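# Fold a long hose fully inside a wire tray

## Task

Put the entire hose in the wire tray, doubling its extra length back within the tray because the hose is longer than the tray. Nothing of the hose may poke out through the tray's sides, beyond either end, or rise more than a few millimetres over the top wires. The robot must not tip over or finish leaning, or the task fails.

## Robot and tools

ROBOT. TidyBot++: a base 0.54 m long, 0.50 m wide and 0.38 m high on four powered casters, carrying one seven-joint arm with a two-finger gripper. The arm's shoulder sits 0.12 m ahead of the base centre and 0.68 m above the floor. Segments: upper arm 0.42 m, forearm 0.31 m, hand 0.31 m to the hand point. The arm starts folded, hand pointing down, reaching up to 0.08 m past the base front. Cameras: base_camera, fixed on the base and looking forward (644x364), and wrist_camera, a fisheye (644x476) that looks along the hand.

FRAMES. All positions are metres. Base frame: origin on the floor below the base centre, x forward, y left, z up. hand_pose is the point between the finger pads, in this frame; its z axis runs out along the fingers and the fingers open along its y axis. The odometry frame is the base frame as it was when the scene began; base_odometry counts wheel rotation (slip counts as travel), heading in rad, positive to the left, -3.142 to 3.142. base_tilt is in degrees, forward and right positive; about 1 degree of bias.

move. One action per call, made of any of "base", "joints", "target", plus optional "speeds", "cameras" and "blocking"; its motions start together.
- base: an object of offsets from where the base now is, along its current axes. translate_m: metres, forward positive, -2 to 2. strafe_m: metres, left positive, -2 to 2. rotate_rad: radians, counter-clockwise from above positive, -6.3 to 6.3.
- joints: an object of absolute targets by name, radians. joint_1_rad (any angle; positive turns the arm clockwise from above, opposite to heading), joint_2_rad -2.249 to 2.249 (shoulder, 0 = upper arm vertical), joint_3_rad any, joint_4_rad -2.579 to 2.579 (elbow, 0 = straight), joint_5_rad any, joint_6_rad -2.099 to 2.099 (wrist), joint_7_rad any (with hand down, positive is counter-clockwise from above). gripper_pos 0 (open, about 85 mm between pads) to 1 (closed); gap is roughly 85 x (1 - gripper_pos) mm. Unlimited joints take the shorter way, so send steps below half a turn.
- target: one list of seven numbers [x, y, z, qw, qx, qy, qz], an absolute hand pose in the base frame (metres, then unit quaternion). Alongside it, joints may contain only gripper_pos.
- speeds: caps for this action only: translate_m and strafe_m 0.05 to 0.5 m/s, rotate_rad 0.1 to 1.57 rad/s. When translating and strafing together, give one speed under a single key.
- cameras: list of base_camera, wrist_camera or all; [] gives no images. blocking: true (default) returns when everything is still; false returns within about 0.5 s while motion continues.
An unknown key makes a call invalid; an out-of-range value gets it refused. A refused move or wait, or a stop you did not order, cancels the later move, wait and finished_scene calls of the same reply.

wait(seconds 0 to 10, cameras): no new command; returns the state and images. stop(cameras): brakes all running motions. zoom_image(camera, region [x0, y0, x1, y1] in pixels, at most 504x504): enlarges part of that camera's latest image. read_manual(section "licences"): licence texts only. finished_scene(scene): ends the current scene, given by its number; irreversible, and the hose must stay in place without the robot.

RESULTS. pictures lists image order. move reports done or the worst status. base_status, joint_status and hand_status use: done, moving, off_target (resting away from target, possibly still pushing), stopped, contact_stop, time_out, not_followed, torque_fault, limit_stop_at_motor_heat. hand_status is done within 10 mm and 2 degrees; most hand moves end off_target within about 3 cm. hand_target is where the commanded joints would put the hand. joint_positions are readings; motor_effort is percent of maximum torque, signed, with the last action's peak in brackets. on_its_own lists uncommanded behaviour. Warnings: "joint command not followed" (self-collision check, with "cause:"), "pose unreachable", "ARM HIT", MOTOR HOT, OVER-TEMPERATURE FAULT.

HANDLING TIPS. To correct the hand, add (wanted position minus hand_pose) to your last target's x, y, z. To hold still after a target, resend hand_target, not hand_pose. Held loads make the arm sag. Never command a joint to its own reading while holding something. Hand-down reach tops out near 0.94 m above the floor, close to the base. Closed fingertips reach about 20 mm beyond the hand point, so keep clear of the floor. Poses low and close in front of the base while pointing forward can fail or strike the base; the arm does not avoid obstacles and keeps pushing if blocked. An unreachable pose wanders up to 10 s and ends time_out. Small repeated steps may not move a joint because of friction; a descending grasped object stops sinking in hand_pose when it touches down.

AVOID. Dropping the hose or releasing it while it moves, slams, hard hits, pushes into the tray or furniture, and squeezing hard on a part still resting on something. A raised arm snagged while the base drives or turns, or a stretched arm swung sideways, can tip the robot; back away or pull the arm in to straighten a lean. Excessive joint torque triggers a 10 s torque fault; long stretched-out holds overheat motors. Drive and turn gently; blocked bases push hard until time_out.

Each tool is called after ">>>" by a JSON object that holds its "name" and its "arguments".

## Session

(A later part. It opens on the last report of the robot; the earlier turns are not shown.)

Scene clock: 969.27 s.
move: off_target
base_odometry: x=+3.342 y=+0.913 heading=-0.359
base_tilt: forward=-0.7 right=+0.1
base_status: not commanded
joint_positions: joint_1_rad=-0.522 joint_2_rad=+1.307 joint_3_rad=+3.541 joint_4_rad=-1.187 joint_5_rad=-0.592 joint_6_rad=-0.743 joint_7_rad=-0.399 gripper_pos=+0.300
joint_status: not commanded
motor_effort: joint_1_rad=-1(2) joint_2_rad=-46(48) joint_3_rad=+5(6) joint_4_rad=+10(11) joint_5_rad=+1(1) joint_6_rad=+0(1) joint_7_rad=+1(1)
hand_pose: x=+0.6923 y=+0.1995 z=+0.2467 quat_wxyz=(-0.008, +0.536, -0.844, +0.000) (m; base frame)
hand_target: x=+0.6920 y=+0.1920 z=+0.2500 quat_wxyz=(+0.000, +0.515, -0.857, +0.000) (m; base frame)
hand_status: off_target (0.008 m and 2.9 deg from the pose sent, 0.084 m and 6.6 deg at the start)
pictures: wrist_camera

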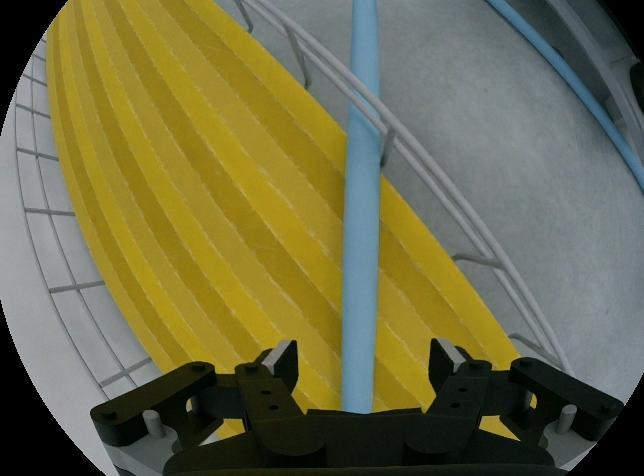

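>>> {"name": "move", "arguments": {"target": [0.695,0.188,0.18,0,0.515,-0.857,0], "cameras": ["wrist_camera"]}}

>>> {"name": "move", "arguments": {"joints": {"gripper_pos":0.97}, "cameras": ["wrist_camera"]}}

Scene clock: 972.97 s.
move: off_target
base_odometry: x=+3.342 y=+0.913 heading=-0.359
base_tilt: forward=-0.7 right=+0.1
base_status: not commanded
joint_positions: joint_1_rad=-0.505 joint_2_rad=+1.467 joint_3_rad=+3.539 joint_4_rad=-1.084 joint_5_rad=-0.592 joint_6_rad=-0.743 joint_7_rad=-0.400 gripper_pos=+0.300
joint_status: not commanded
motor_effort: joint_1_rad=+0(1) joint_2_rad=-47(51) joint_3_rad=+5(5) joint_4_rad=+9(10) joint_5_rad=+1(1) joint_6_rad=-1(1) joint_7_rad=+0(1)
hand_pose: x=+0.6763 y=+0.1841 z=+0.1701 quat_wxyz=(+0.025, +0.545, -0.838, +0.001) (m; base frame)
hand_target: x=+0.6950 y=+0.1880 z=+0.1800 quat_wxyz=(+0.000, +0.515, -0.857, +0.000) (m; base frame)
hand_status: off_target (0.022 m and 4.9 deg from the pose sent, 0.068 m and 2.9 deg at the start)
pictures: wrist_camera

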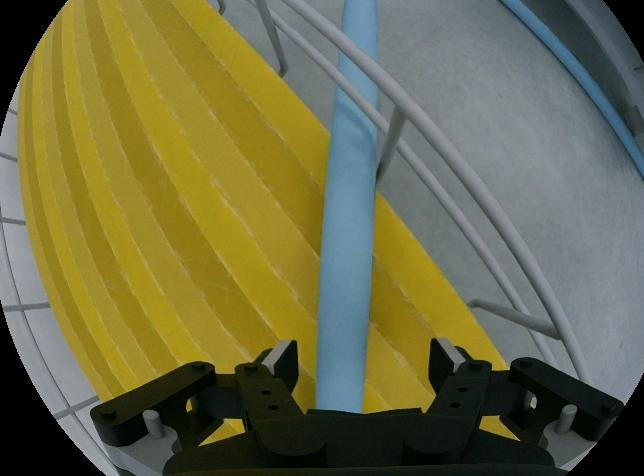

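Scene clock: 973.87 s.
move: done
base_odometry: x=+3.342 y=+0.913 heading=-0.359
base_tilt: forward=-0.7 right=+0.1
base_status: not commanded
joint_positions: joint_1_rad=-0.498 joint_2_rad=+1.460 joint_3_rad=+3.538 joint_4_rad=-1.082 joint_5_rad=-0.592 joint_6_rad=-0.743 joint_7_rad=-0.400 gripper_pos=+0.970
joint_status: all done
motor_effort: joint_1_rad=-1(2) joint_2_rad=-45(47) joint_3_rad=+4(5) joint_4_rad=+9(10) joint_5_rad=+1(1) joint_6_rad=+0(3) joint_7_rad=+0(1)
hand_pose: x=+0.6819 y=+0.1827 z=+0.1744 quat_wxyz=(+0.020, +0.542, -0.840, +0.001) (m; base frame)
hand_target: x=+0.6950 y=+0.1880 z=+0.1800 quat_wxyz=(+0.000, +0.515, -0.857, +0.000) (m; base frame)
hand_status: not commanded
pictures: wrist_camera

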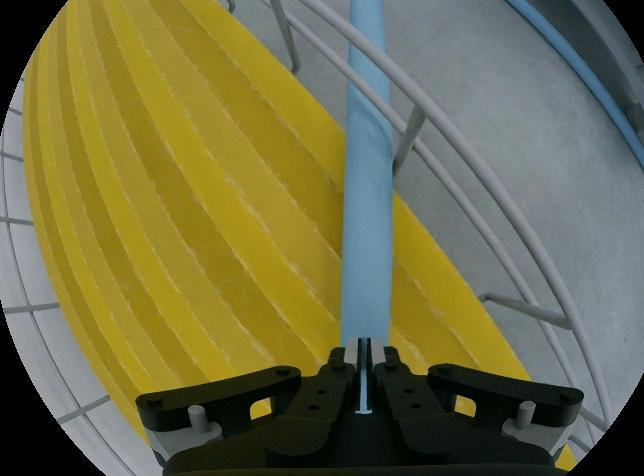

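>>> {"name": "move", "arguments": {"joints": {"gripper_pos":0.2}, "cameras": []}}

>>> {"name": "move", "arguments": {"target": [0.70,0.19,0.155,0,0.515,-0.857,0], "cameras": []}}

>>> {"name": "move", "arguments": {"joints": {"gripper_pos":0.97}, "cameras": ["wrist_camera"]}}

Scene clock: 979.83 s.
move: done
base_odometry: x=+3.342 y=+0.913 heading=-0.359
base_tilt: forward=-0.7 right=+0.1
base_status: not commanded
joint_positions: joint_1_rad=-0.498 joint_2_rad=+1.460 joint_3_rad=+3.538 joint_4_rad=-1.082 joint_5_rad=-0.592 joint_6_rad=-0.743 joint_7_rad=-0.400 gripper_pos=+0.200
joint_status: all done
motor_effort: joint_1_rad=-1(1) joint_2_rad=-47(47) joint_3_rad=+5(5) joint_4_rad=+9(10) joint_5_rad=+1(1) joint_6_rad=-1(1) joint_7_rad=+0(1)
hand_pose: x=+0.6819 y=+0.1828 z=+0.1743 quat_wxyz=(+0.020, +0.542, -0.840, +0.001) (m; base frame)
hand_target: x=+0.6950 y=+0.1880 z=+0.1800 quat_wxyz=(+0.000, +0.515, -0.857, +0.000) (m; base frame)
hand_status: not commanded
pictures: none
No camera images: "cameras" was empty.

Scene clock: 980.77 s.
move: off_target
base_odometry: x=+3.342 y=+0.913 heading=-0.359
base_tilt: forward=-0.7 right=+0.1
base_status: not commanded
joint_positions: joint_1_rad=-0.494 joint_2_rad=+1.516 joint_3_rad=+3.530 joint_4_rad=-1.008 joint_5_rad=-0.592 joint_6_rad=-0.743 joint_7_rad=-0.423 gripper_pos=+0.200
joint_status: not commanded
motor_effort: joint_1_rad=+0(1) joint_2_rad=-48(49) joint_3_rad=+4(5) joint_4_rad=+8(10) joint_5_rad=+1(1) joint_6_rad=-1(1) joint_7_rad=+0(1)
hand_pose: x=+0.6887 y=+0.1923 z=+0.1521 quat_wxyz=(+0.014, +0.543, -0.840, -0.001) (m; base frame)
hand_target: x=+0.7000 y=+0.1900 z=+0.1550 quat_wxyz=(+0.000, +0.515, -0.857, +0.000) (m; base frame)
hand_status: off_target (0.012 m and 4.1 deg from the pose sent, 0.027 m and 4.3 deg at the start)
pictures: none
No camera images: "cameras" was empty.

Scene clock: 981.73 s.
move: off_target
base_odometry: x=+3.342 y=+0.913 heading=-0.359
base_tilt: forward=-0.7 right=+0.2
base_status: not commanded
joint_positions: joint_1_rad=-0.493 joint_2_rad=+1.516 joint_3_rad=+3.530 joint_4_rad=-1.008 joint_5_rad=-0.592 joint_6_rad=-0.743 joint_7_rad=-0.424 gripper_pos=+0.763
joint_status: gripper_pos off_target (ended at +0.763, target +0.970)
motor_effort: joint_1_rad=+0(1) joint_2_rad=-46(48) joint_3_rad=+4(5) joint_4_rad=+9(10) joint_5_rad=+1(2) joint_6_rad=+0(1) joint_7_rad=+0(1)
hand_pose: x=+0.6887 y=+0.1923 z=+0.1521 quat_wxyz=(+0.014, +0.543, -0.840, -0.001) (m; base frame)
hand_target: x=+0.7000 y=+0.1900 z=+0.1550 quat_wxyz=(+0.000, +0.515, -0.857, +0.000) (m; base frame)
hand_status: not commanded
pictures: wrist_camera

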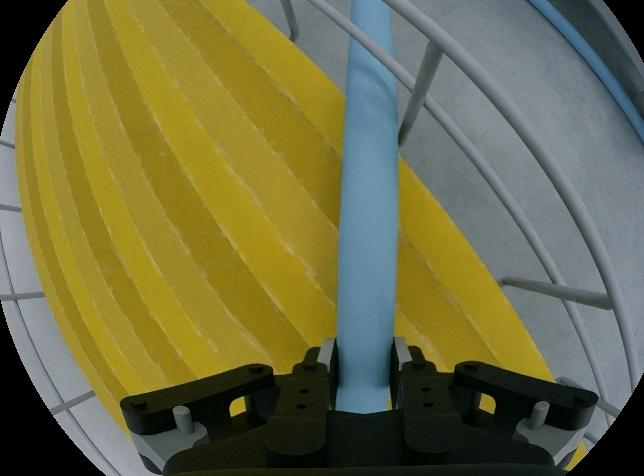

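>>> {"name": "move", "arguments": {"target": [0.735,0.34,0.17,0,0.515,-0.857,0], "cameras": ["wrist_camera"]}}

>>> {"name": "move", "arguments": {"base": {"strafe_m":0.13}, "speeds": {"strafe_m":0.1}}}

Scene clock: 988.27 s.
move: off_target
base_odometry: x=+3.342 y=+0.913 heading=-0.359
base_tilt: forward=-0.7 right=+0.1
base_status: not commanded
joint_positions: joint_1_rad=-0.487 joint_2_rad=+1.778 joint_3_rad=+3.347 joint_4_rad=-0.222 joint_5_rad=-0.205 joint_6_rad=-1.136 joint_7_rad=-0.899 gripper_pos=+0.763
joint_status: not commanded
motor_effort: joint_1_rad=-3(7) joint_2_rad=-55(56) joint_3_rad=-2(4) joint_4_rad=+17(18) joint_5_rad=-1(3) joint_6_rad=+2(3) joint_7_rad=-1(1)
hand_pose: x=+0.7466 y=+0.3122 z=+0.1523 quat_wxyz=(-0.005, +0.529, -0.848, +0.008) (m; base frame)
hand_target: x=+0.7350 y=+0.3400 z=+0.1700 quat_wxyz=(+0.000, +0.515, -0.857, +0.000) (m; base frame)
hand_status: off_target (0.035 m and 2.2 deg from the pose sent, 0.156 m and 4.1 deg at the start)
pictures: wrist_camera

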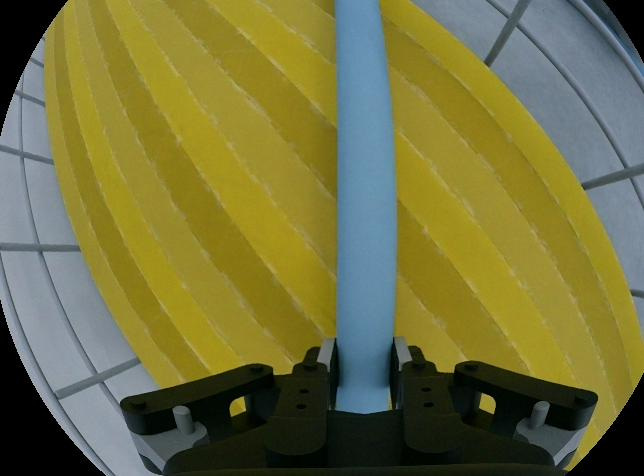

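Scene clock: 990.10 s.
move: done
base_odometry: x=+3.387 y=+1.035 heading=-0.359
base_tilt: forward=-0.7 right=+0.1
base_status: done
joint_positions: joint_1_rad=-0.493 joint_2_rad=+1.781 joint_3_rad=+3.345 joint_4_rad=-0.220 joint_5_rad=-0.191 joint_6_rad=-1.145 joint_7_rad=-0.902 gripper_pos=+0.763
joint_status: not commanded
motor_effort: joint_1_rad=-2(7) joint_2_rad=-55(56) joint_3_rad=-2(4) joint_4_rad=+18(19) joint_5_rad=-1(3) joint_6_rad=+2(3) joint_7_rad=-1(2)
hand_pose: x=+0.7426 y=+0.3118 z=+0.1509 quat_wxyz=(+0.001, +0.533, -0.846, +0.012) (m; base frame)
hand_target: x=+0.7350 y=+0.3400 z=+0.1700 quat_wxyz=(+0.000, +0.515, -0.857, +0.000) (m; base frame)
hand_status: not commanded
pictures: base_camera, wrist_camera

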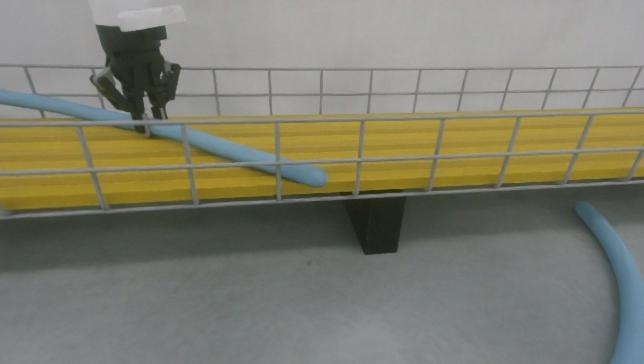

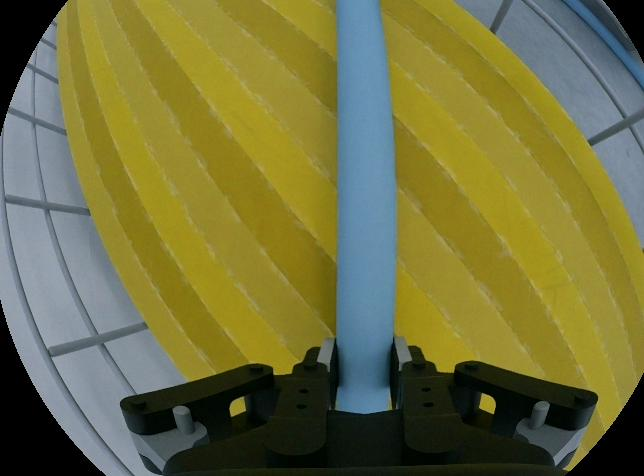

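>>> {"name": "move", "arguments": {"base": {"strafe_m":0.1}, "speeds": {"strafe_m":0.1}}}

>>> {"name": "zoom_image", "arguments": {"camera": "base_camera", "region": [200, 60, 480, 260]}}

Scene clock: 995.60 s.
move: done
base_odometry: x=+3.423 y=+1.128 heading=-0.359
base_tilt: forward=-0.7 right=+0.1
base_status: done
joint_positions: joint_1_rad=-0.492 joint_2_rad=+1.782 joint_3_rad=+3.345 joint_4_rad=-0.219 joint_5_rad=-0.180 joint_6_rad=-1.155 joint_7_rad=-0.902 gripper_pos=+0.763
joint_status: not commanded
motor_effort: joint_1_rad=-4(9) joint_2_rad=-54(56) joint_3_rad=-3(5) joint_4_rad=+17(18) joint_5_rad=-3(4) joint_6_rad=+4(5) joint_7_rad=-1(2)
hand_pose: x=+0.7413 y=+0.3070 z=+0.1503 quat_wxyz=(+0.007, +0.534, -0.845, +0.017) (m; base frame)
hand_target: x=+0.7350 y=+0.3400 z=+0.1700 quat_wxyz=(+0.000, +0.515, -0.857, +0.000) (m; base frame)
hand_status: not commanded
pictures: base_camera, wrist_camera

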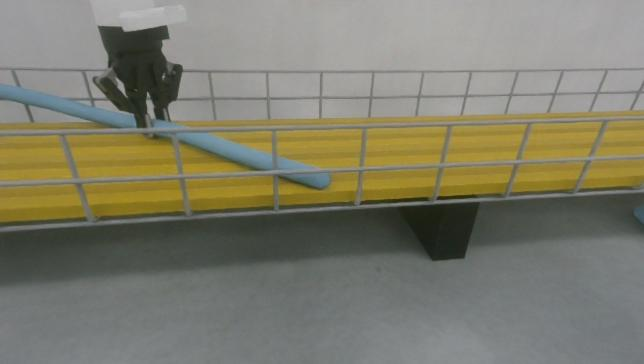

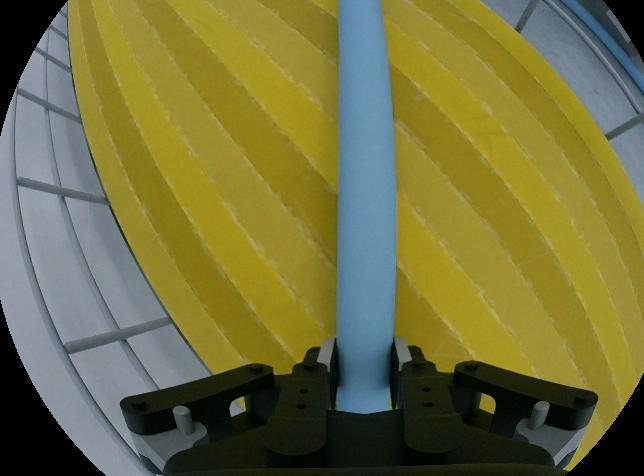

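Scaled by 1.800.

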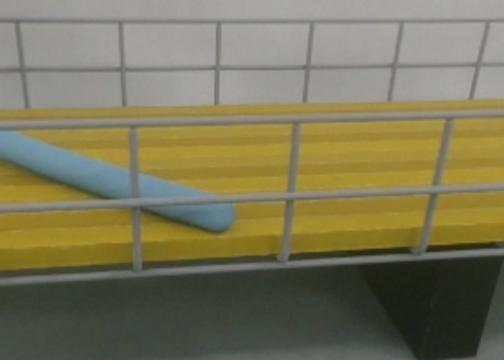

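>>> {"name": "move", "arguments": {"target": [0.66,0.28,0.40,0,0.6,-0.8,0], "cameras": []}}

>>> {"name": "move", "arguments": {"target": [0.70,0.1,0.38,0,0.707,-0.707,0]}}

Scene clock: 1001.60 s.
move: off_target
base_odometry: x=+3.423 y=+1.128 heading=-0.359
base_tilt: forward=-0.7 right=+0.1
base_status: not commanded
joint_positions: joint_1_rad=-0.652 joint_2_rad=+1.086 joint_3_rad=+3.506 joint_4_rad=-1.194 joint_5_rad=-0.383 joint_6_rad=-1.026 joint_7_rad=-0.552 gripper_pos=+0.763
joint_status: not commanded
motor_effort: joint_1_rad=+2(5) joint_2_rad=-48(58) joint_3_rad=+5(6) joint_4_rad=+13(18) joint_5_rad=+1(3) joint_6_rad=-2(4) joint_7_rad=-1(2)
hand_pose: x=+0.6348 y=+0.2722 z=+0.3766 quat_wxyz=(+0.047, +0.587, -0.808, -0.010) (m; base frame)
hand_target: x=+0.6600 y=+0.2800 z=+0.4000 quat_wxyz=(+0.000, +0.600, -0.800, +0.000) (m; base frame)
hand_status: off_target (0.035 m and 5.8 deg from the pose sent, 0.264 m and 9.3 deg at the start)
pictures: none
No camera images: "cameras" was empty.

Scene clock: 1003.40 s.
move: off_target
base_odometry: x=+3.423 y=+1.128 heading=-0.359
base_tilt: forward=-0.7 right=+0.1
base_status: not commanded
joint_positions: joint_1_rad=-0.353 joint_2_rad=+1.075 joint_3_rad=+3.494 joint_4_rad=-1.293 joint_5_rad=-0.385 joint_6_rad=-0.929 joint_7_rad=+0.032 gripper_pos=+0.763
joint_status: not commanded
motor_effort: joint_1_rad=+1(6) joint_2_rad=-47(48) joint_3_rad=+5(8) joint_4_rad=+12(13) joint_5_rad=+2(3) joint_6_rad=-2(2) joint_7_rad=+1(1)
hand_pose: x=+0.6754 y=+0.0990 z=+0.3595 quat_wxyz=(+0.037, +0.687, -0.725, -0.023) (m; base frame)
hand_target: x=+0.7000 y=+0.1000 z=+0.3800 quat_wxyz=(+0.000, +0.707, -0.707, +0.000) (m; base frame)
hand_status: off_target (0.032 m and 5.9 deg from the pose sent, 0.184 m and 18.8 deg at the start)
pictures: base_camera, wrist_camera

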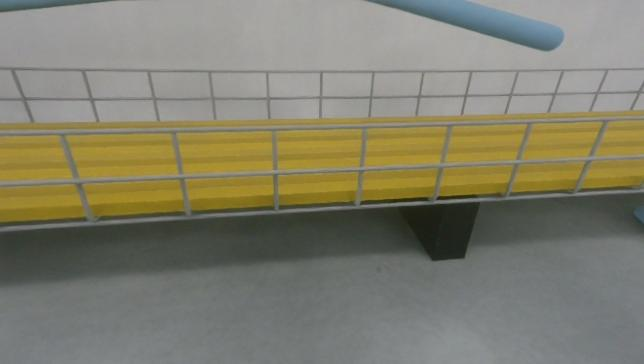

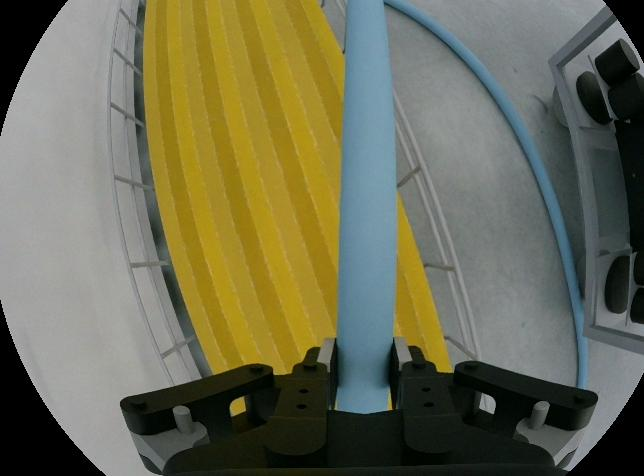

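>>> {"name": "move", "arguments": {"target": [0.79,-0.05,0.38,0,0.73,-0.683,0], "cameras": []}}

>>> {"name": "move", "arguments": {"base": {"strafe_m":-0.25}, "speeds": {"strafe_m":0.15}}}

Scene clock: 1021.90 s.
move: off_target
base_odometry: x=+3.423 y=+1.128 heading=-0.359
base_tilt: forward=-0.7 right=+0.1
base_status: not commanded
joint_positions: joint_1_rad=-0.049 joint_2_rad=+1.236 joint_3_rad=+3.410 joint_4_rad=-0.862 joint_5_rad=-0.317 joint_6_rad=-1.065 joint_7_rad=+0.211 gripper_pos=+0.763
joint_status: not commanded
motor_effort: joint_1_rad=+4(6) joint_2_rad=-55(56) joint_3_rad=+5(8) joint_4_rad=+17(18) joint_5_rad=+2(3) joint_6_rad=+1(2) joint_7_rad=+0(1)
hand_pose: x=+0.7925 y=-0.0226 z=+0.3554 quat_wxyz=(-0.012, +0.712, -0.702, -0.004) (m; base frame)
hand_target: x=+0.7900 y=-0.0500 z=+0.3800 quat_wxyz=(+0.000, +0.730, -0.683, +0.000) (m; base frame)
hand_status: off_target (0.037 m and 3.3 deg from the pose sent, 0.189 m and 8.5 deg at the start)
pictures: none
No camera images: "cameras" was empty.

Scene clock: 1024.20 s.
move: done
base_odometry: x=+3.335 y=+0.894 heading=-0.358
base_tilt: forward=-0.7 right=+0.1
base_status: done
joint_positions: joint_1_rad=-0.023 joint_2_rad=+1.240 joint_3_rad=+3.394 joint_4_rad=-0.855 joint_5_rad=-0.300 joint_6_rad=-1.078 joint_7_rad=+0.220 gripper_pos=+0.763
joint_status: not commanded
motor_effort: joint_1_rad=+1(10) joint_2_rad=-54(56) joint_3_rad=+2(8) joint_4_rad=+16(18) joint_5_rad=+1(4) joint_6_rad=+0(3) joint_7_rad=+0(1)
hand_pose: x=+0.7890 y=-0.0352 z=+0.3544 quat_wxyz=(-0.009, +0.712, -0.702, -0.009) (m; base frame)
hand_target: x=+0.7900 y=-0.0500 z=+0.3800 quat_wxyz=(+0.000, +0.730, -0.683, +0.000) (m; base frame)
hand_status: not commanded
pictures: base_camera, wrist_camera

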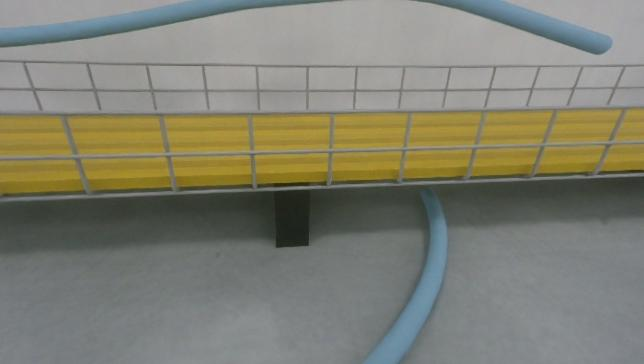

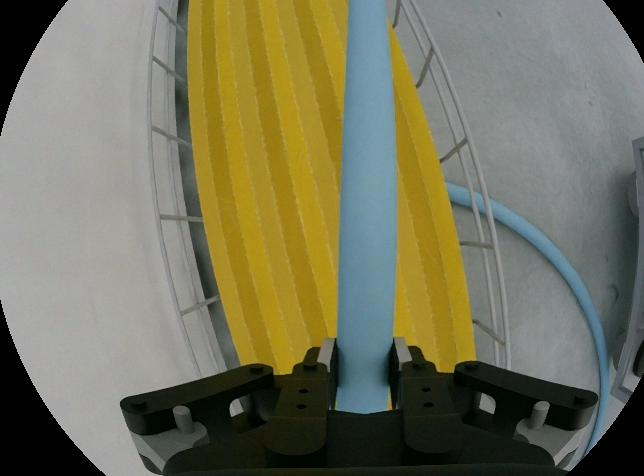

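>>> {"name": "move", "arguments": {"base": {"strafe_m":-0.08}, "speeds": {"strafe_m":0.15}, "cameras": []}}

>>> {"name": "move", "arguments": {"target": [0.775,-0.05,0.25,0,0.73,-0.683,0]}}

Scene clock: 1031.40 s.
move: done
base_odometry: x=+3.307 y=+0.819 heading=-0.358
base_tilt: forward=-0.7 right=+0.1
base_status: done
joint_positions: joint_1_rad=-0.022 joint_2_rad=+1.240 joint_3_rad=+3.394 joint_4_rad=-0.855 joint_5_rad=-0.299 joint_6_rad=-1.078 joint_7_rad=+0.220 gripper_pos=+0.763
joint_status: not commanded
motor_effort: joint_1_rad=+1(6) joint_2_rad=-54(56) joint_3_rad=+2(5) joint_4_rad=+16(17) joint_5_rad=+1(2) joint_6_rad=+0(1) joint_7_rad=+0(1)
hand_pose: x=+0.7890 y=-0.0355 z=+0.3544 quat_wxyz=(-0.009, +0.712, -0.702, -0.009) (m; base frame)
hand_target: x=+0.7900 y=-0.0500 z=+0.3800 quat_wxyz=(+0.000, +0.730, -0.683, +0.000) (m; base frame)
hand_status: not commanded
pictures: none
No camera images: "cameras" was empty.

Scene clock: 1032.93 s.
move: off_target
base_odometry: x=+3.307 y=+0.819 heading=-0.358
base_tilt: forward=-0.7 right=+0.0
base_status: not commanded
joint_positions: joint_1_rad=-0.022 joint_2_rad=+1.424 joint_3_rad=+3.394 joint_4_rad=-0.868 joint_5_rad=-0.305 joint_6_rad=-0.966 joint_7_rad=+0.244 gripper_pos=+0.763
joint_status: not commanded
motor_effort: joint_1_rad=+1(1) joint_2_rad=-53(58) joint_3_rad=+2(3) joint_4_rad=+13(16) joint_5_rad=+1(2) joint_6_rad=-1(2) joint_7_rad=+0(1)
hand_pose: x=+0.7448 y=-0.0435 z=+0.2299 quat_wxyz=(+0.029, +0.717, -0.696, -0.032) (m; base frame)
hand_target: x=+0.7750 y=-0.0500 z=+0.2500 quat_wxyz=(+0.000, +0.730, -0.683, +0.000) (m; base frame)
hand_status: off_target (0.037 m and 5.4 deg from the pose sent, 0.106 m and 3.4 deg at the start)
pictures: base_camera, wrist_camera

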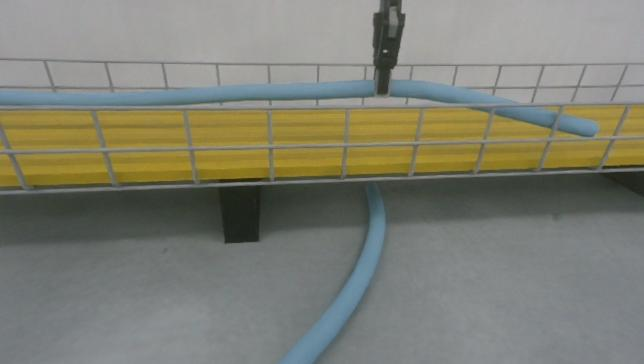

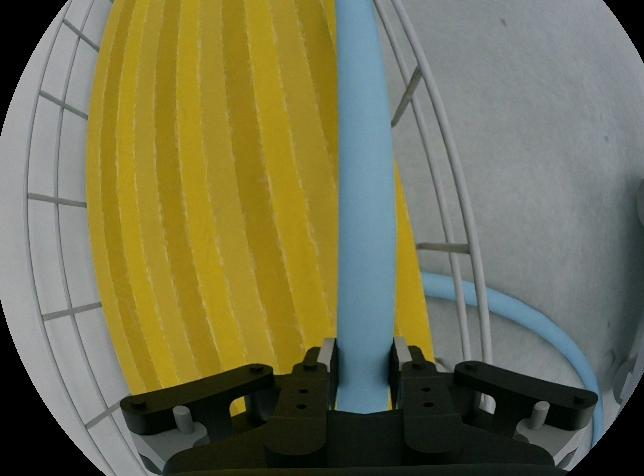

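>>> {"name": "move", "arguments": {"target": [0.79,-0.05,0.32,0,0.766,-0.643,0], "base": {"translate_m":0.06}, "speeds": {"translate_m":0.1}, "cameras": ["wrist_camera"]}}

>>> {"name": "move", "arguments": {"target": [0.77,-0.05,0.22,0,0.766,-0.643,0]}}

Scene clock: 1037.03 s.
move: off_target
base_odometry: x=+3.363 y=+0.798 heading=-0.358
base_tilt: forward=-0.7 right=+0.1
base_status: done
joint_positions: joint_1_rad=-0.022 joint_2_rad=+1.333 joint_3_rad=+3.393 joint_4_rad=-0.833 joint_5_rad=-0.293 joint_6_rad=-0.999 joint_7_rad=+0.313 gripper_pos=+0.763
joint_status: not commanded
motor_effort: joint_1_rad=+1(2) joint_2_rad=-54(58) joint_3_rad=+3(4) joint_4_rad=+15(16) joint_5_rad=+1(2) joint_6_rad=+0(1) joint_7_rad=+0(1)
hand_pose: x=+0.7897 y=-0.0414 z=+0.2977 quat_wxyz=(-0.002, +0.746, -0.666, +0.001) (m; base frame)
hand_target: x=+0.7900 y=-0.0500 z=+0.3200 quat_wxyz=(+0.000, +0.766, -0.643, +0.000) (m; base frame)
hand_status: off_target (0.024 m and 3.5 deg from the pose sent, 0.101 m and 9.6 deg at the start)
pictures: wrist_camera

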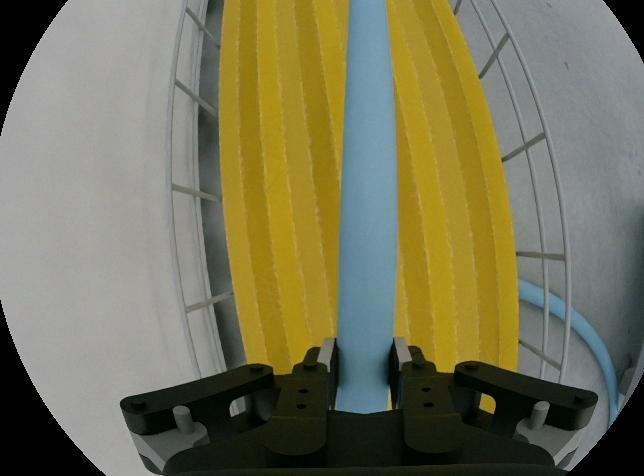

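Scene clock: 1038.50 s.
move: off_target
base_odometry: x=+3.363 y=+0.798 heading=-0.358
base_tilt: forward=-0.6 right=+0.2
base_status: not commanded
joint_positions: joint_1_rad=-0.022 joint_2_rad=+1.474 joint_3_rad=+3.393 joint_4_rad=-0.863 joint_5_rad=-0.297 joint_6_rad=-0.920 joint_7_rad=+0.343 gripper_pos=+0.763
joint_status: not commanded
motor_effort: joint_1_rad=+0(1) joint_2_rad=-53(58) joint_3_rad=+3(3) joint_4_rad=+13(16) joint_5_rad=+1(2) joint_6_rad=-1(2) joint_7_rad=+1(1)
hand_pose: x=+0.7376 y=-0.0482 z=+0.1986 quat_wxyz=(+0.034, +0.753, -0.657, -0.029) (m; base frame)
hand_target: x=+0.7700 y=-0.0500 z=+0.2200 quat_wxyz=(+0.000, +0.766, -0.643, +0.000) (m; base frame)
hand_status: off_target (0.039 m and 5.6 deg from the pose sent, 0.081 m and 3.5 deg at the start)
pictures: base_camera, wrist_camera

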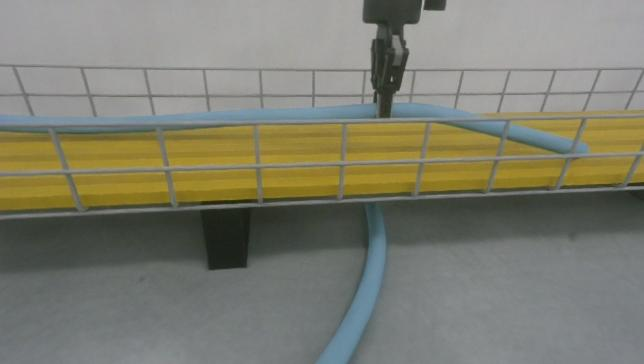

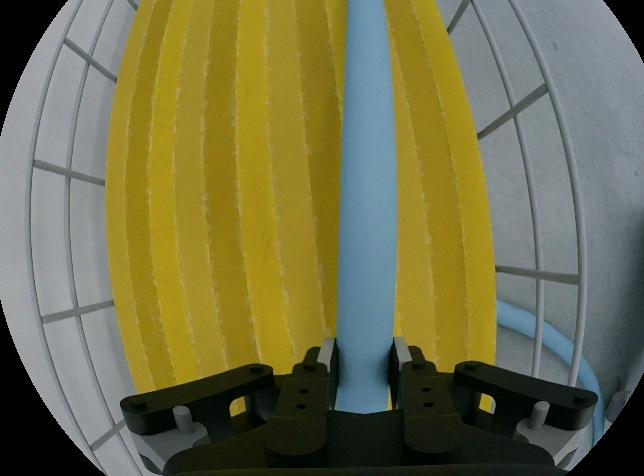

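>>> {"name": "move", "arguments": {"base": {"translate_m":0.06}, "speeds": {"translate_m":0.1}, "target": [0.775,-0.05,0.205,0,0.79,-0.613,0]}}

>>> {"name": "move", "arguments": {"joints": {"gripper_pos":0}}}

Scene clock: 1043.00 s.
move: time_out
base_odometry: x=+3.418 y=+0.777 heading=-0.358
base_tilt: forward=-0.6 right=+0.0
base_status: translate_m time_out (by the wheels' count: +0.058 of +0.060)
joint_positions: joint_1_rad=-0.019 joint_2_rad=+1.507 joint_3_rad=+3.380 joint_4_rad=-0.809 joint_5_rad=-0.296 joint_6_rad=-0.920 joint_7_rad=+0.400 gripper_pos=+0.763
joint_status: not commanded
motor_effort: joint_1_rad=+0(3) joint_2_rad=-53(55) joint_3_rad=+2(4) joint_4_rad=+13(15) joint_5_rad=+1(2) joint_6_rad=-1(2) joint_7_rad=+1(1)
hand_pose: x=+0.7493 y=-0.0416 z=+0.1885 quat_wxyz=(+0.023, +0.775, -0.631, -0.026) (m; base frame)
hand_target: x=+0.7750 y=-0.0500 z=+0.2050 quat_wxyz=(+0.000, +0.790, -0.613, +0.000) (m; base frame)
hand_status: off_target (0.032 m and 4.8 deg from the pose sent, 0.038 m and 8.4 deg at the start)
pictures: base_camera, wrist_camera

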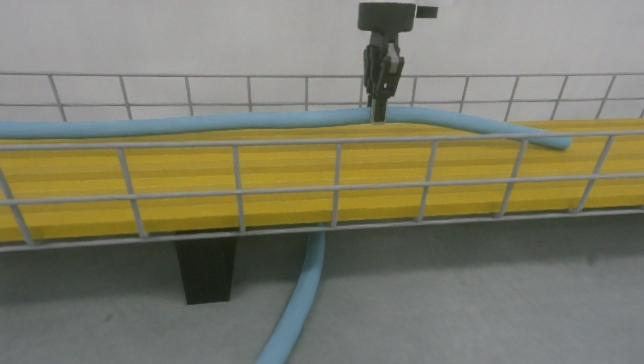

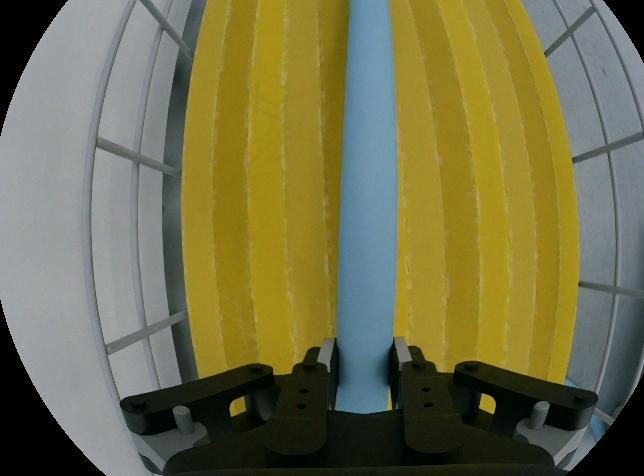

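not run: a stop that you did not command came earlier in this reply.

>>> {"name": "move", "arguments": {"target": [0.80,-0.05,0.195,0,0.80,-0.60,0], "cameras": []}}

>>> {"name": "move", "arguments": {"joints": {"gripper_pos":0}, "cameras": ["wrist_camera"]}}

>>> {"name": "move", "arguments": {"target": [0.80,-0.05,0.34,0,0.80,-0.60,0], "cameras": ["wrist_camera"]}}

>>> {"name": "move", "arguments": {"target": [0.66,-0.05,0.55,0,0.97,-0.24,0]}}

Scene clock: 1047.03 s.
move: off_target
base_odometry: x=+3.418 y=+0.777 heading=-0.358
base_tilt: forward=-0.7 right=+0.1
base_status: not commanded
joint_positions: joint_1_rad=-0.008 joint_2_rad=+1.596 joint_3_rad=+3.353 joint_4_rad=-0.600 joint_5_rad=-0.272 joint_6_rad=-0.943 joint_7_rad=+0.400 gripper_pos=+0.763
joint_status: not commanded
motor_effort: joint_1_rad=+1(2) joint_2_rad=-55(56) joint_3_rad=+2(3) joint_4_rad=+14(16) joint_5_rad=+1(2) joint_6_rad=+1(1) joint_7_rad=+1(1)
hand_pose: x=+0.8008 y=-0.0282 z=+0.1770 quat_wxyz=(-0.009, +0.792, -0.611, +0.005) (m; base frame)
hand_target: x=+0.8000 y=-0.0500 z=+0.1950 quat_wxyz=(+0.000, +0.800, -0.600, +0.000) (m; base frame)
hand_status: off_target (0.028 m and 2.0 deg from the pose sent, 0.052 m and 6.0 deg at the start)
pictures: none
No camera images: "cameras" was empty.

Scene clock: 1048.13 s.
move: done
base_odometry: x=+3.418 y=+0.777 heading=-0.358
base_tilt: forward=-0.7 right=+0.2
base_status: not commanded
joint_positions: joint_1_rad=+0.005 joint_2_rad=+1.595 joint_3_rad=+3.353 joint_4_rad=-0.591 joint_5_rad=-0.266 joint_6_rad=-0.943 joint_7_rad=+0.400 gripper_pos=+0.000
joint_status: all done
motor_effort: joint_1_rad=+0(2) joint_2_rad=-52(56) joint_3_rad=+0(2) joint_4_rad=+14(16) joint_5_rad=+1(2) joint_6_rad=+0(1) joint_7_rad=+0(1)
hand_pose: x=+0.8054 y=-0.0383 z=+0.1805 quat_wxyz=(-0.010, +0.789, -0.614, +0.011) (m; base frame)
hand_target: x=+0.8000 y=-0.0500 z=+0.1950 quat_wxyz=(+0.000, +0.800, -0.600, +0.000) (m; base frame)
hand_status: not commanded
pictures: wrist_camera

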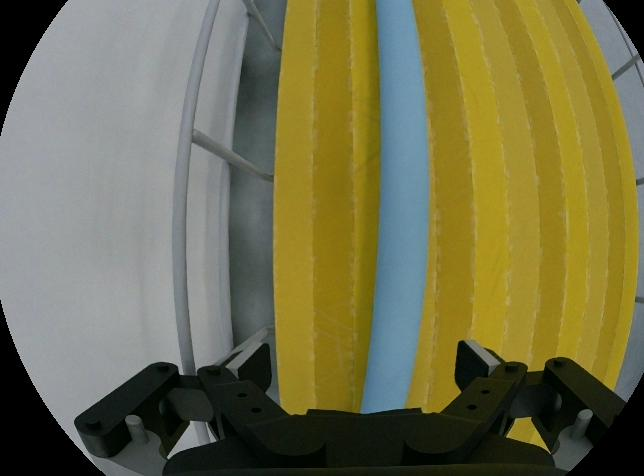

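Scene clock: 1049.83 s.
move: off_target
base_odometry: x=+3.418 y=+0.777 heading=-0.358
base_tilt: forward=-0.7 right=+0.1
base_status: not commanded
joint_positions: joint_1_rad=+0.005 joint_2_rad=+1.308 joint_3_rad=+3.353 joint_4_rad=-0.752 joint_5_rad=-0.266 joint_6_rad=-1.038 joint_7_rad=+0.402 gripper_pos=+0.000
joint_status: not commanded
motor_effort: joint_1_rad=-1(1) joint_2_rad=-52(56) joint_3_rad=+1(2) joint_4_rad=+15(16) joint_5_rad=+1(1) joint_6_rad=+0(1) joint_7_rad=+1(1)
hand_pose: x=+0.8225 y=-0.0412 z=+0.3352 quat_wxyz=(-0.029, +0.779, -0.626, +0.019) (m; base frame)
hand_target: x=+0.8000 y=-0.0500 z=+0.3400 quat_wxyz=(+0.000, +0.800, -0.600, +0.000) (m; base frame)
hand_status: off_target (0.025 m and 5.5 deg from the pose sent, 0.160 m and 2.7 deg at the start)
pictures: wrist_camera

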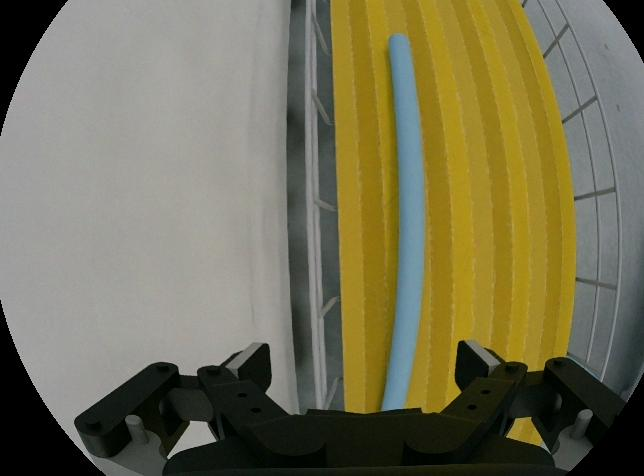

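Scene clock: 1052.03 s.
move: off_target
base_odometry: x=+3.418 y=+0.777 heading=-0.358
base_tilt: forward=-0.7 right=+0.1
base_status: not commanded
joint_positions: joint_1_rad=+0.005 joint_2_rad=+0.703 joint_3_rad=+3.295 joint_4_rad=-1.359 joint_5_rad=-0.129 joint_6_rad=-1.038 joint_7_rad=+1.188 gripper_pos=+0.000
joint_status: not commanded
motor_effort: joint_1_rad=-1(1) joint_2_rad=-39(54) joint_3_rad=+1(2) joint_4_rad=+15(16) joint_5_rad=+1(1) joint_6_rad=+0(1) joint_7_rad=+0(1)
hand_pose: x=+0.6830 y=-0.0470 z=+0.5447 quat_wxyz=(-0.010, +0.960, -0.279, +0.024) (m; base frame)
hand_target: x=+0.6600 y=-0.0500 z=+0.5500 quat_wxyz=(+0.000, +0.971, -0.240, +0.000) (m; base frame)
hand_status: off_target (0.024 m and 5.5 deg from the pose sent, 0.269 m and 49.9 deg at the start)
pictures: base_camera, wrist_camera

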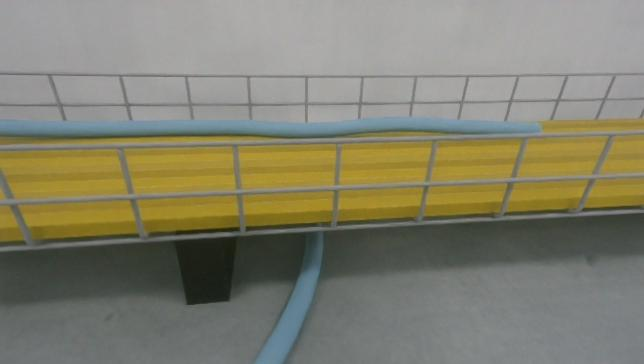

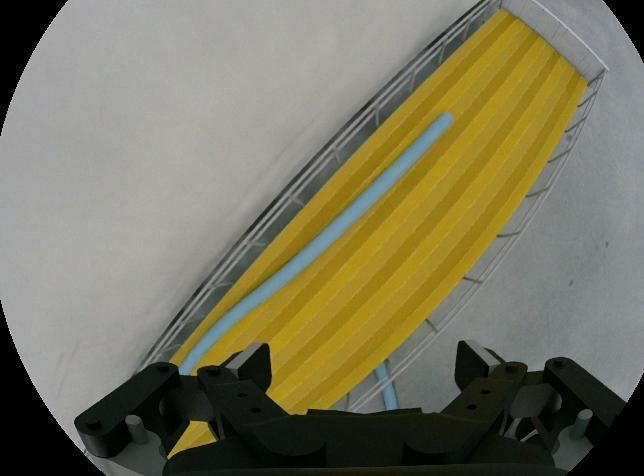

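>>> {"name": "move", "arguments": {"base": {"translate_m":-0.3}, "speeds": {"translate_m":0.2}, "target": [0.60,0,0.45,0,0.97,-0.24,0]}}

Scene clock: 1058.83 s.
move: off_target
base_odometry: x=+3.137 y=+0.883 heading=-0.358
base_tilt: forward=-0.7 right=+0.1
base_status: done
joint_positions: joint_1_rad=-0.063 joint_2_rad=+0.719 joint_3_rad=+3.294 joint_4_rad=-1.708 joint_5_rad=-0.128 joint_6_rad=-0.775 joint_7_rad=+1.190 gripper_pos=+0.000
joint_status: not commanded
motor_effort: joint_1_rad=-1(2) joint_2_rad=-35(41) joint_3_rad=+1(2) joint_4_rad=+11(15) joint_5_rad=+1(1) joint_6_rad=-1(1) joint_7_rad=+0(1)
hand_pose: x=+0.5872 y=-0.0185 z=+0.4511 quat_wxyz=(+0.011, +0.965, -0.262, -0.023) (m; base frame)
hand_target: x=+0.6000 y=+0.0000 z=+0.4500 quat_wxyz=(+0.000, +0.971, -0.240, +0.000) (m; base frame)
hand_status: off_target (0.022 m and 3.9 deg from the pose sent, 0.134 m and 5.5 deg at the start)
pictures: base_camera, wrist_camera

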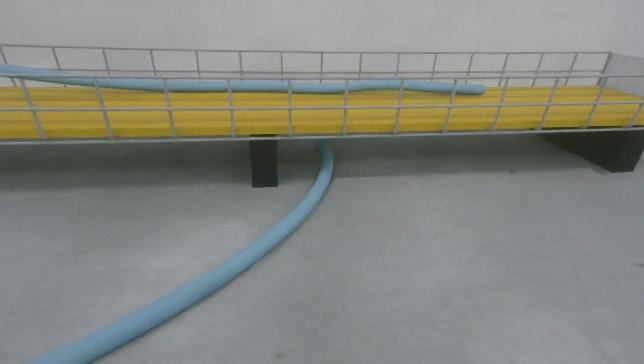

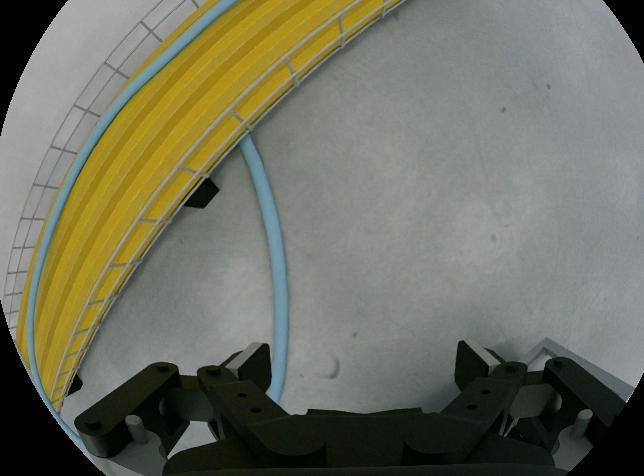

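>>> {"name": "move", "arguments": {"joints": {"gripper_pos":0.2}, "target": [0.67,0.07,0.2,0,0.98,-0.2,0]}}

Scene clock: 1066.60 s.
move: off_target
base_odometry: x=+3.137 y=+0.883 heading=-0.358
base_tilt: forward=-0.7 right=+0.1
base_status: not commanded
joint_positions: joint_1_rad=-0.157 joint_2_rad=+1.326 joint_3_rad=+3.264 joint_4_rad=-1.348 joint_5_rad=-0.166 joint_6_rad=-0.561 joint_7_rad=+1.190 gripper_pos=+0.200
joint_status: all done
motor_effort: joint_1_rad=-1(1) joint_2_rad=-44(47) joint_3_rad=+1(2) joint_4_rad=+8(12) joint_5_rad=+1(1) joint_6_rad=-1(2) joint_7_rad=+0(1)
hand_pose: x=+0.6425 y=+0.0374 z=+0.1938 quat_wxyz=(+0.028, +0.979, -0.200, -0.035) (m; base frame)
hand_target: x=+0.6700 y=+0.0700 z=+0.2000 quat_wxyz=(+0.000, +0.980, -0.200, +0.000) (m; base frame)
hand_status: off_target (0.043 m and 5.2 deg from the pose sent, 0.279 m and 7.9 deg at the start)
pictures: base_camera, wrist_camera

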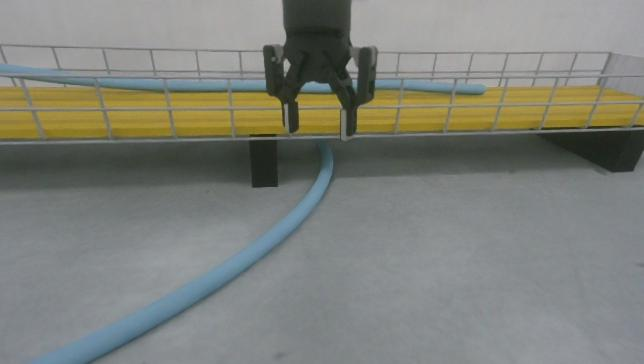

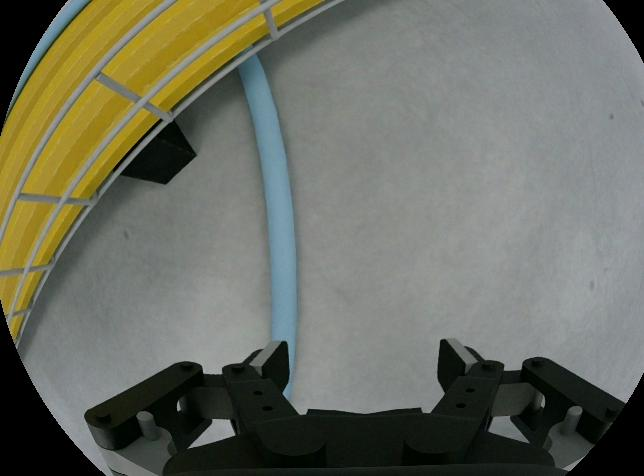

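>>> {"name": "move", "arguments": {"target": [0.70,0.12,0.09,0,0.98,-0.2,0], "cameras": ["wrist_camera"]}}

Scene clock: 1070.17 s.
move: off_target
base_odometry: x=+3.137 y=+0.883 heading=-0.358
base_tilt: forward=-0.7 right=+0.1
base_status: not commanded
joint_positions: joint_1_rad=-0.226 joint_2_rad=+1.626 joint_3_rad=+3.264 joint_4_rad=-0.959 joint_5_rad=-0.166 joint_6_rad=-0.559 joint_7_rad=+1.136 gripper_pos=+0.200
joint_status: not commanded
motor_effort: joint_1_rad=-1(2) joint_2_rad=-47(49) joint_3_rad=+1(1) joint_4_rad=+9(10) joint_5_rad=+1(1) joint_6_rad=-1(1) joint_7_rad=+0(1)
hand_pose: x=+0.7005 y=+0.0920 z=+0.0810 quat_wxyz=(+0.015, +0.985, -0.170, +0.008) (m; base frame)
hand_target: x=+0.7000 y=+0.1200 z=+0.0900 quat_wxyz=(+0.000, +0.980, -0.200, +0.000) (m; base frame)
hand_status: off_target (0.029 m and 4.0 deg from the pose sent, 0.145 m and 5.2 deg at the start)
pictures: wrist_camera

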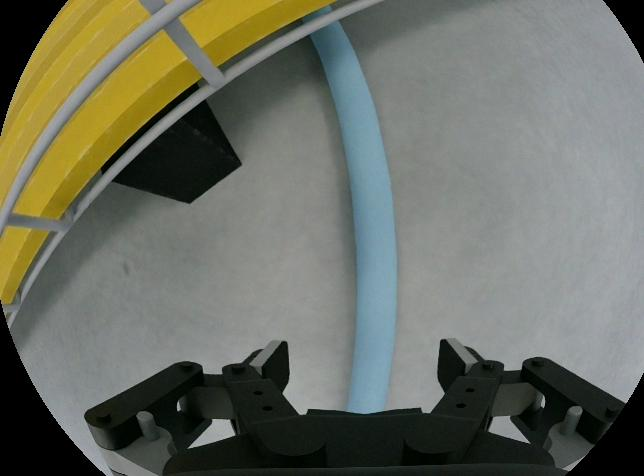

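>>> {"name": "move", "arguments": {"target": [0.70,0.112,0.035,0,0.98,-0.2,0], "cameras": ["wrist_camera"]}}

>>> {"name": "move", "arguments": {"joints": {"gripper_pos":0.97}, "cameras": ["wrist_camera"]}}

Scene clock: 1073.77 s.
move: off_target
base_odometry: x=+3.137 y=+0.883 heading=-0.358
base_tilt: forward=-0.7 right=+0.1
base_status: not commanded
joint_positions: joint_1_rad=-0.226 joint_2_rad=+1.767 joint_3_rad=+3.264 joint_4_rad=-0.796 joint_5_rad=-0.166 joint_6_rad=-0.559 joint_7_rad=+1.128 gripper_pos=+0.200
joint_status: not commanded
motor_effort: joint_1_rad=-1(1) joint_2_rad=-47(50) joint_3_rad=+0(1) joint_4_rad=+9(11) joint_5_rad=+1(1) joint_6_rad=+0(1) joint_7_rad=+0(1)
hand_pose: x=+0.7042 y=+0.0979 z=+0.0254 quat_wxyz=(+0.010, +0.986, -0.165, +0.017) (m; base frame)
hand_target: x=+0.7000 y=+0.1120 z=+0.0350 quat_wxyz=(+0.000, +0.980, -0.200, +0.000) (m; base frame)
hand_status: off_target (0.018 m and 4.7 deg from the pose sent, 0.050 m and 4.0 deg at the start)
pictures: wrist_camera

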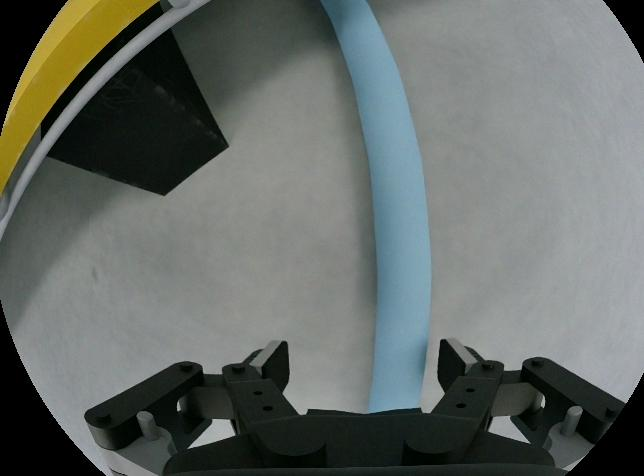

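Scene clock: 1074.73 s.
move: off_target
base_odometry: x=+3.137 y=+0.883 heading=-0.358
base_tilt: forward=-0.6 right=+0.1
base_status: not commanded
joint_positions: joint_1_rad=-0.226 joint_2_rad=+1.766 joint_3_rad=+3.264 joint_4_rad=-0.795 joint_5_rad=-0.166 joint_6_rad=-0.560 joint_7_rad=+1.128 gripper_pos=+0.772
joint_status: gripper_pos off_target (ended at +0.772, target +0.970)
motor_effort: joint_1_rad=-1(3) joint_2_rad=-47(47) joint_3_rad=-1(2) joint_4_rad=+10(10) joint_5_rad=+0(1) joint_6_rad=+0(1) joint_7_rad=+0(1)
hand_pose: x=+0.7047 y=+0.0983 z=+0.0262 quat_wxyz=(+0.009, +0.986, -0.165, +0.017) (m; base frame)
hand_target: x=+0.7000 y=+0.1120 z=+0.0350 quat_wxyz=(+0.000, +0.980, -0.200, +0.000) (m; base frame)
hand_status: not commanded
pictures: wrist_camera

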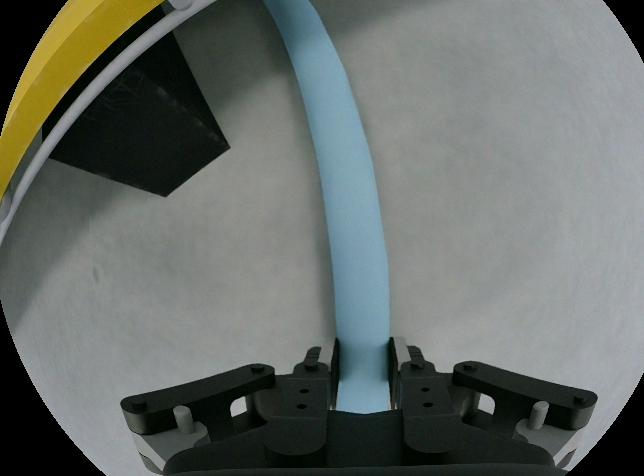

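>>> {"name": "move", "arguments": {"base": {"translate_m":-0.22}, "speeds": {"translate_m":0.15}, "target": [0.68,0.08,0.10,0,0.98,-0.2,0]}}

Scene clock: 1078.47 s.
move: off_target
base_odometry: x=+2.930 y=+0.960 heading=-0.359
base_tilt: forward=-0.7 right=+0.1
base_status: done
joint_positions: joint_1_rad=-0.207 joint_2_rad=+1.585 joint_3_rad=+3.262 joint_4_rad=-1.101 joint_5_rad=-0.169 joint_6_rad=-0.541 joint_7_rad=+1.128 gripper_pos=+0.772
joint_status: not commanded
motor_effort: joint_1_rad=-1(4) joint_2_rad=-47(49) joint_3_rad=+0(2) joint_4_rad=+7(10) joint_5_rad=+1(1) joint_6_rad=-1(2) joint_7_rad=+0(1)
hand_pose: x=+0.6505 y=+0.0677 z=+0.0837 quat_wxyz=(+0.031, +0.980, -0.192, -0.030) (m; base frame)
hand_target: x=+0.6800 y=+0.0800 z=+0.1000 quat_wxyz=(+0.000, +0.980, -0.200, +0.000) (m; base frame)
hand_status: off_target (0.036 m and 5.0 deg from the pose sent, 0.080 m and 4.7 deg at the start)
pictures: base_camera, wrist_camera

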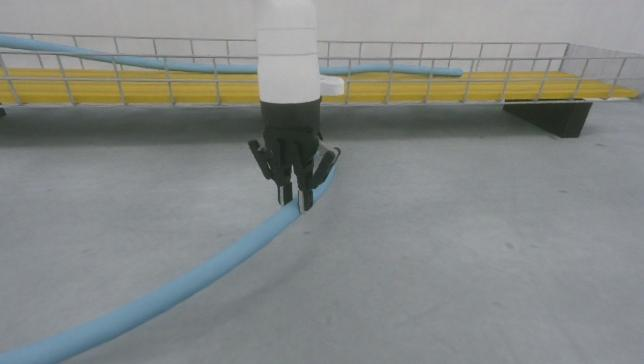

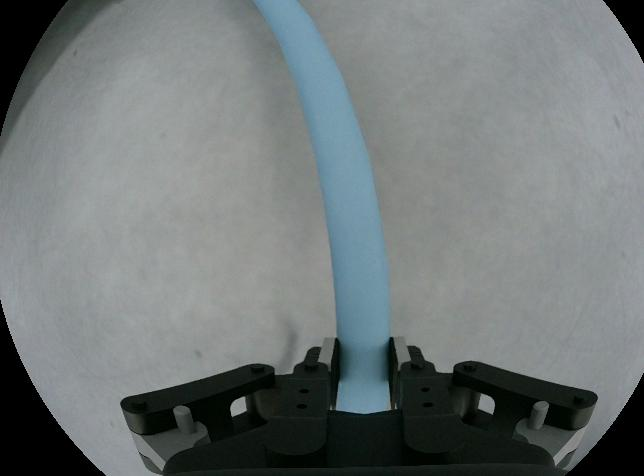

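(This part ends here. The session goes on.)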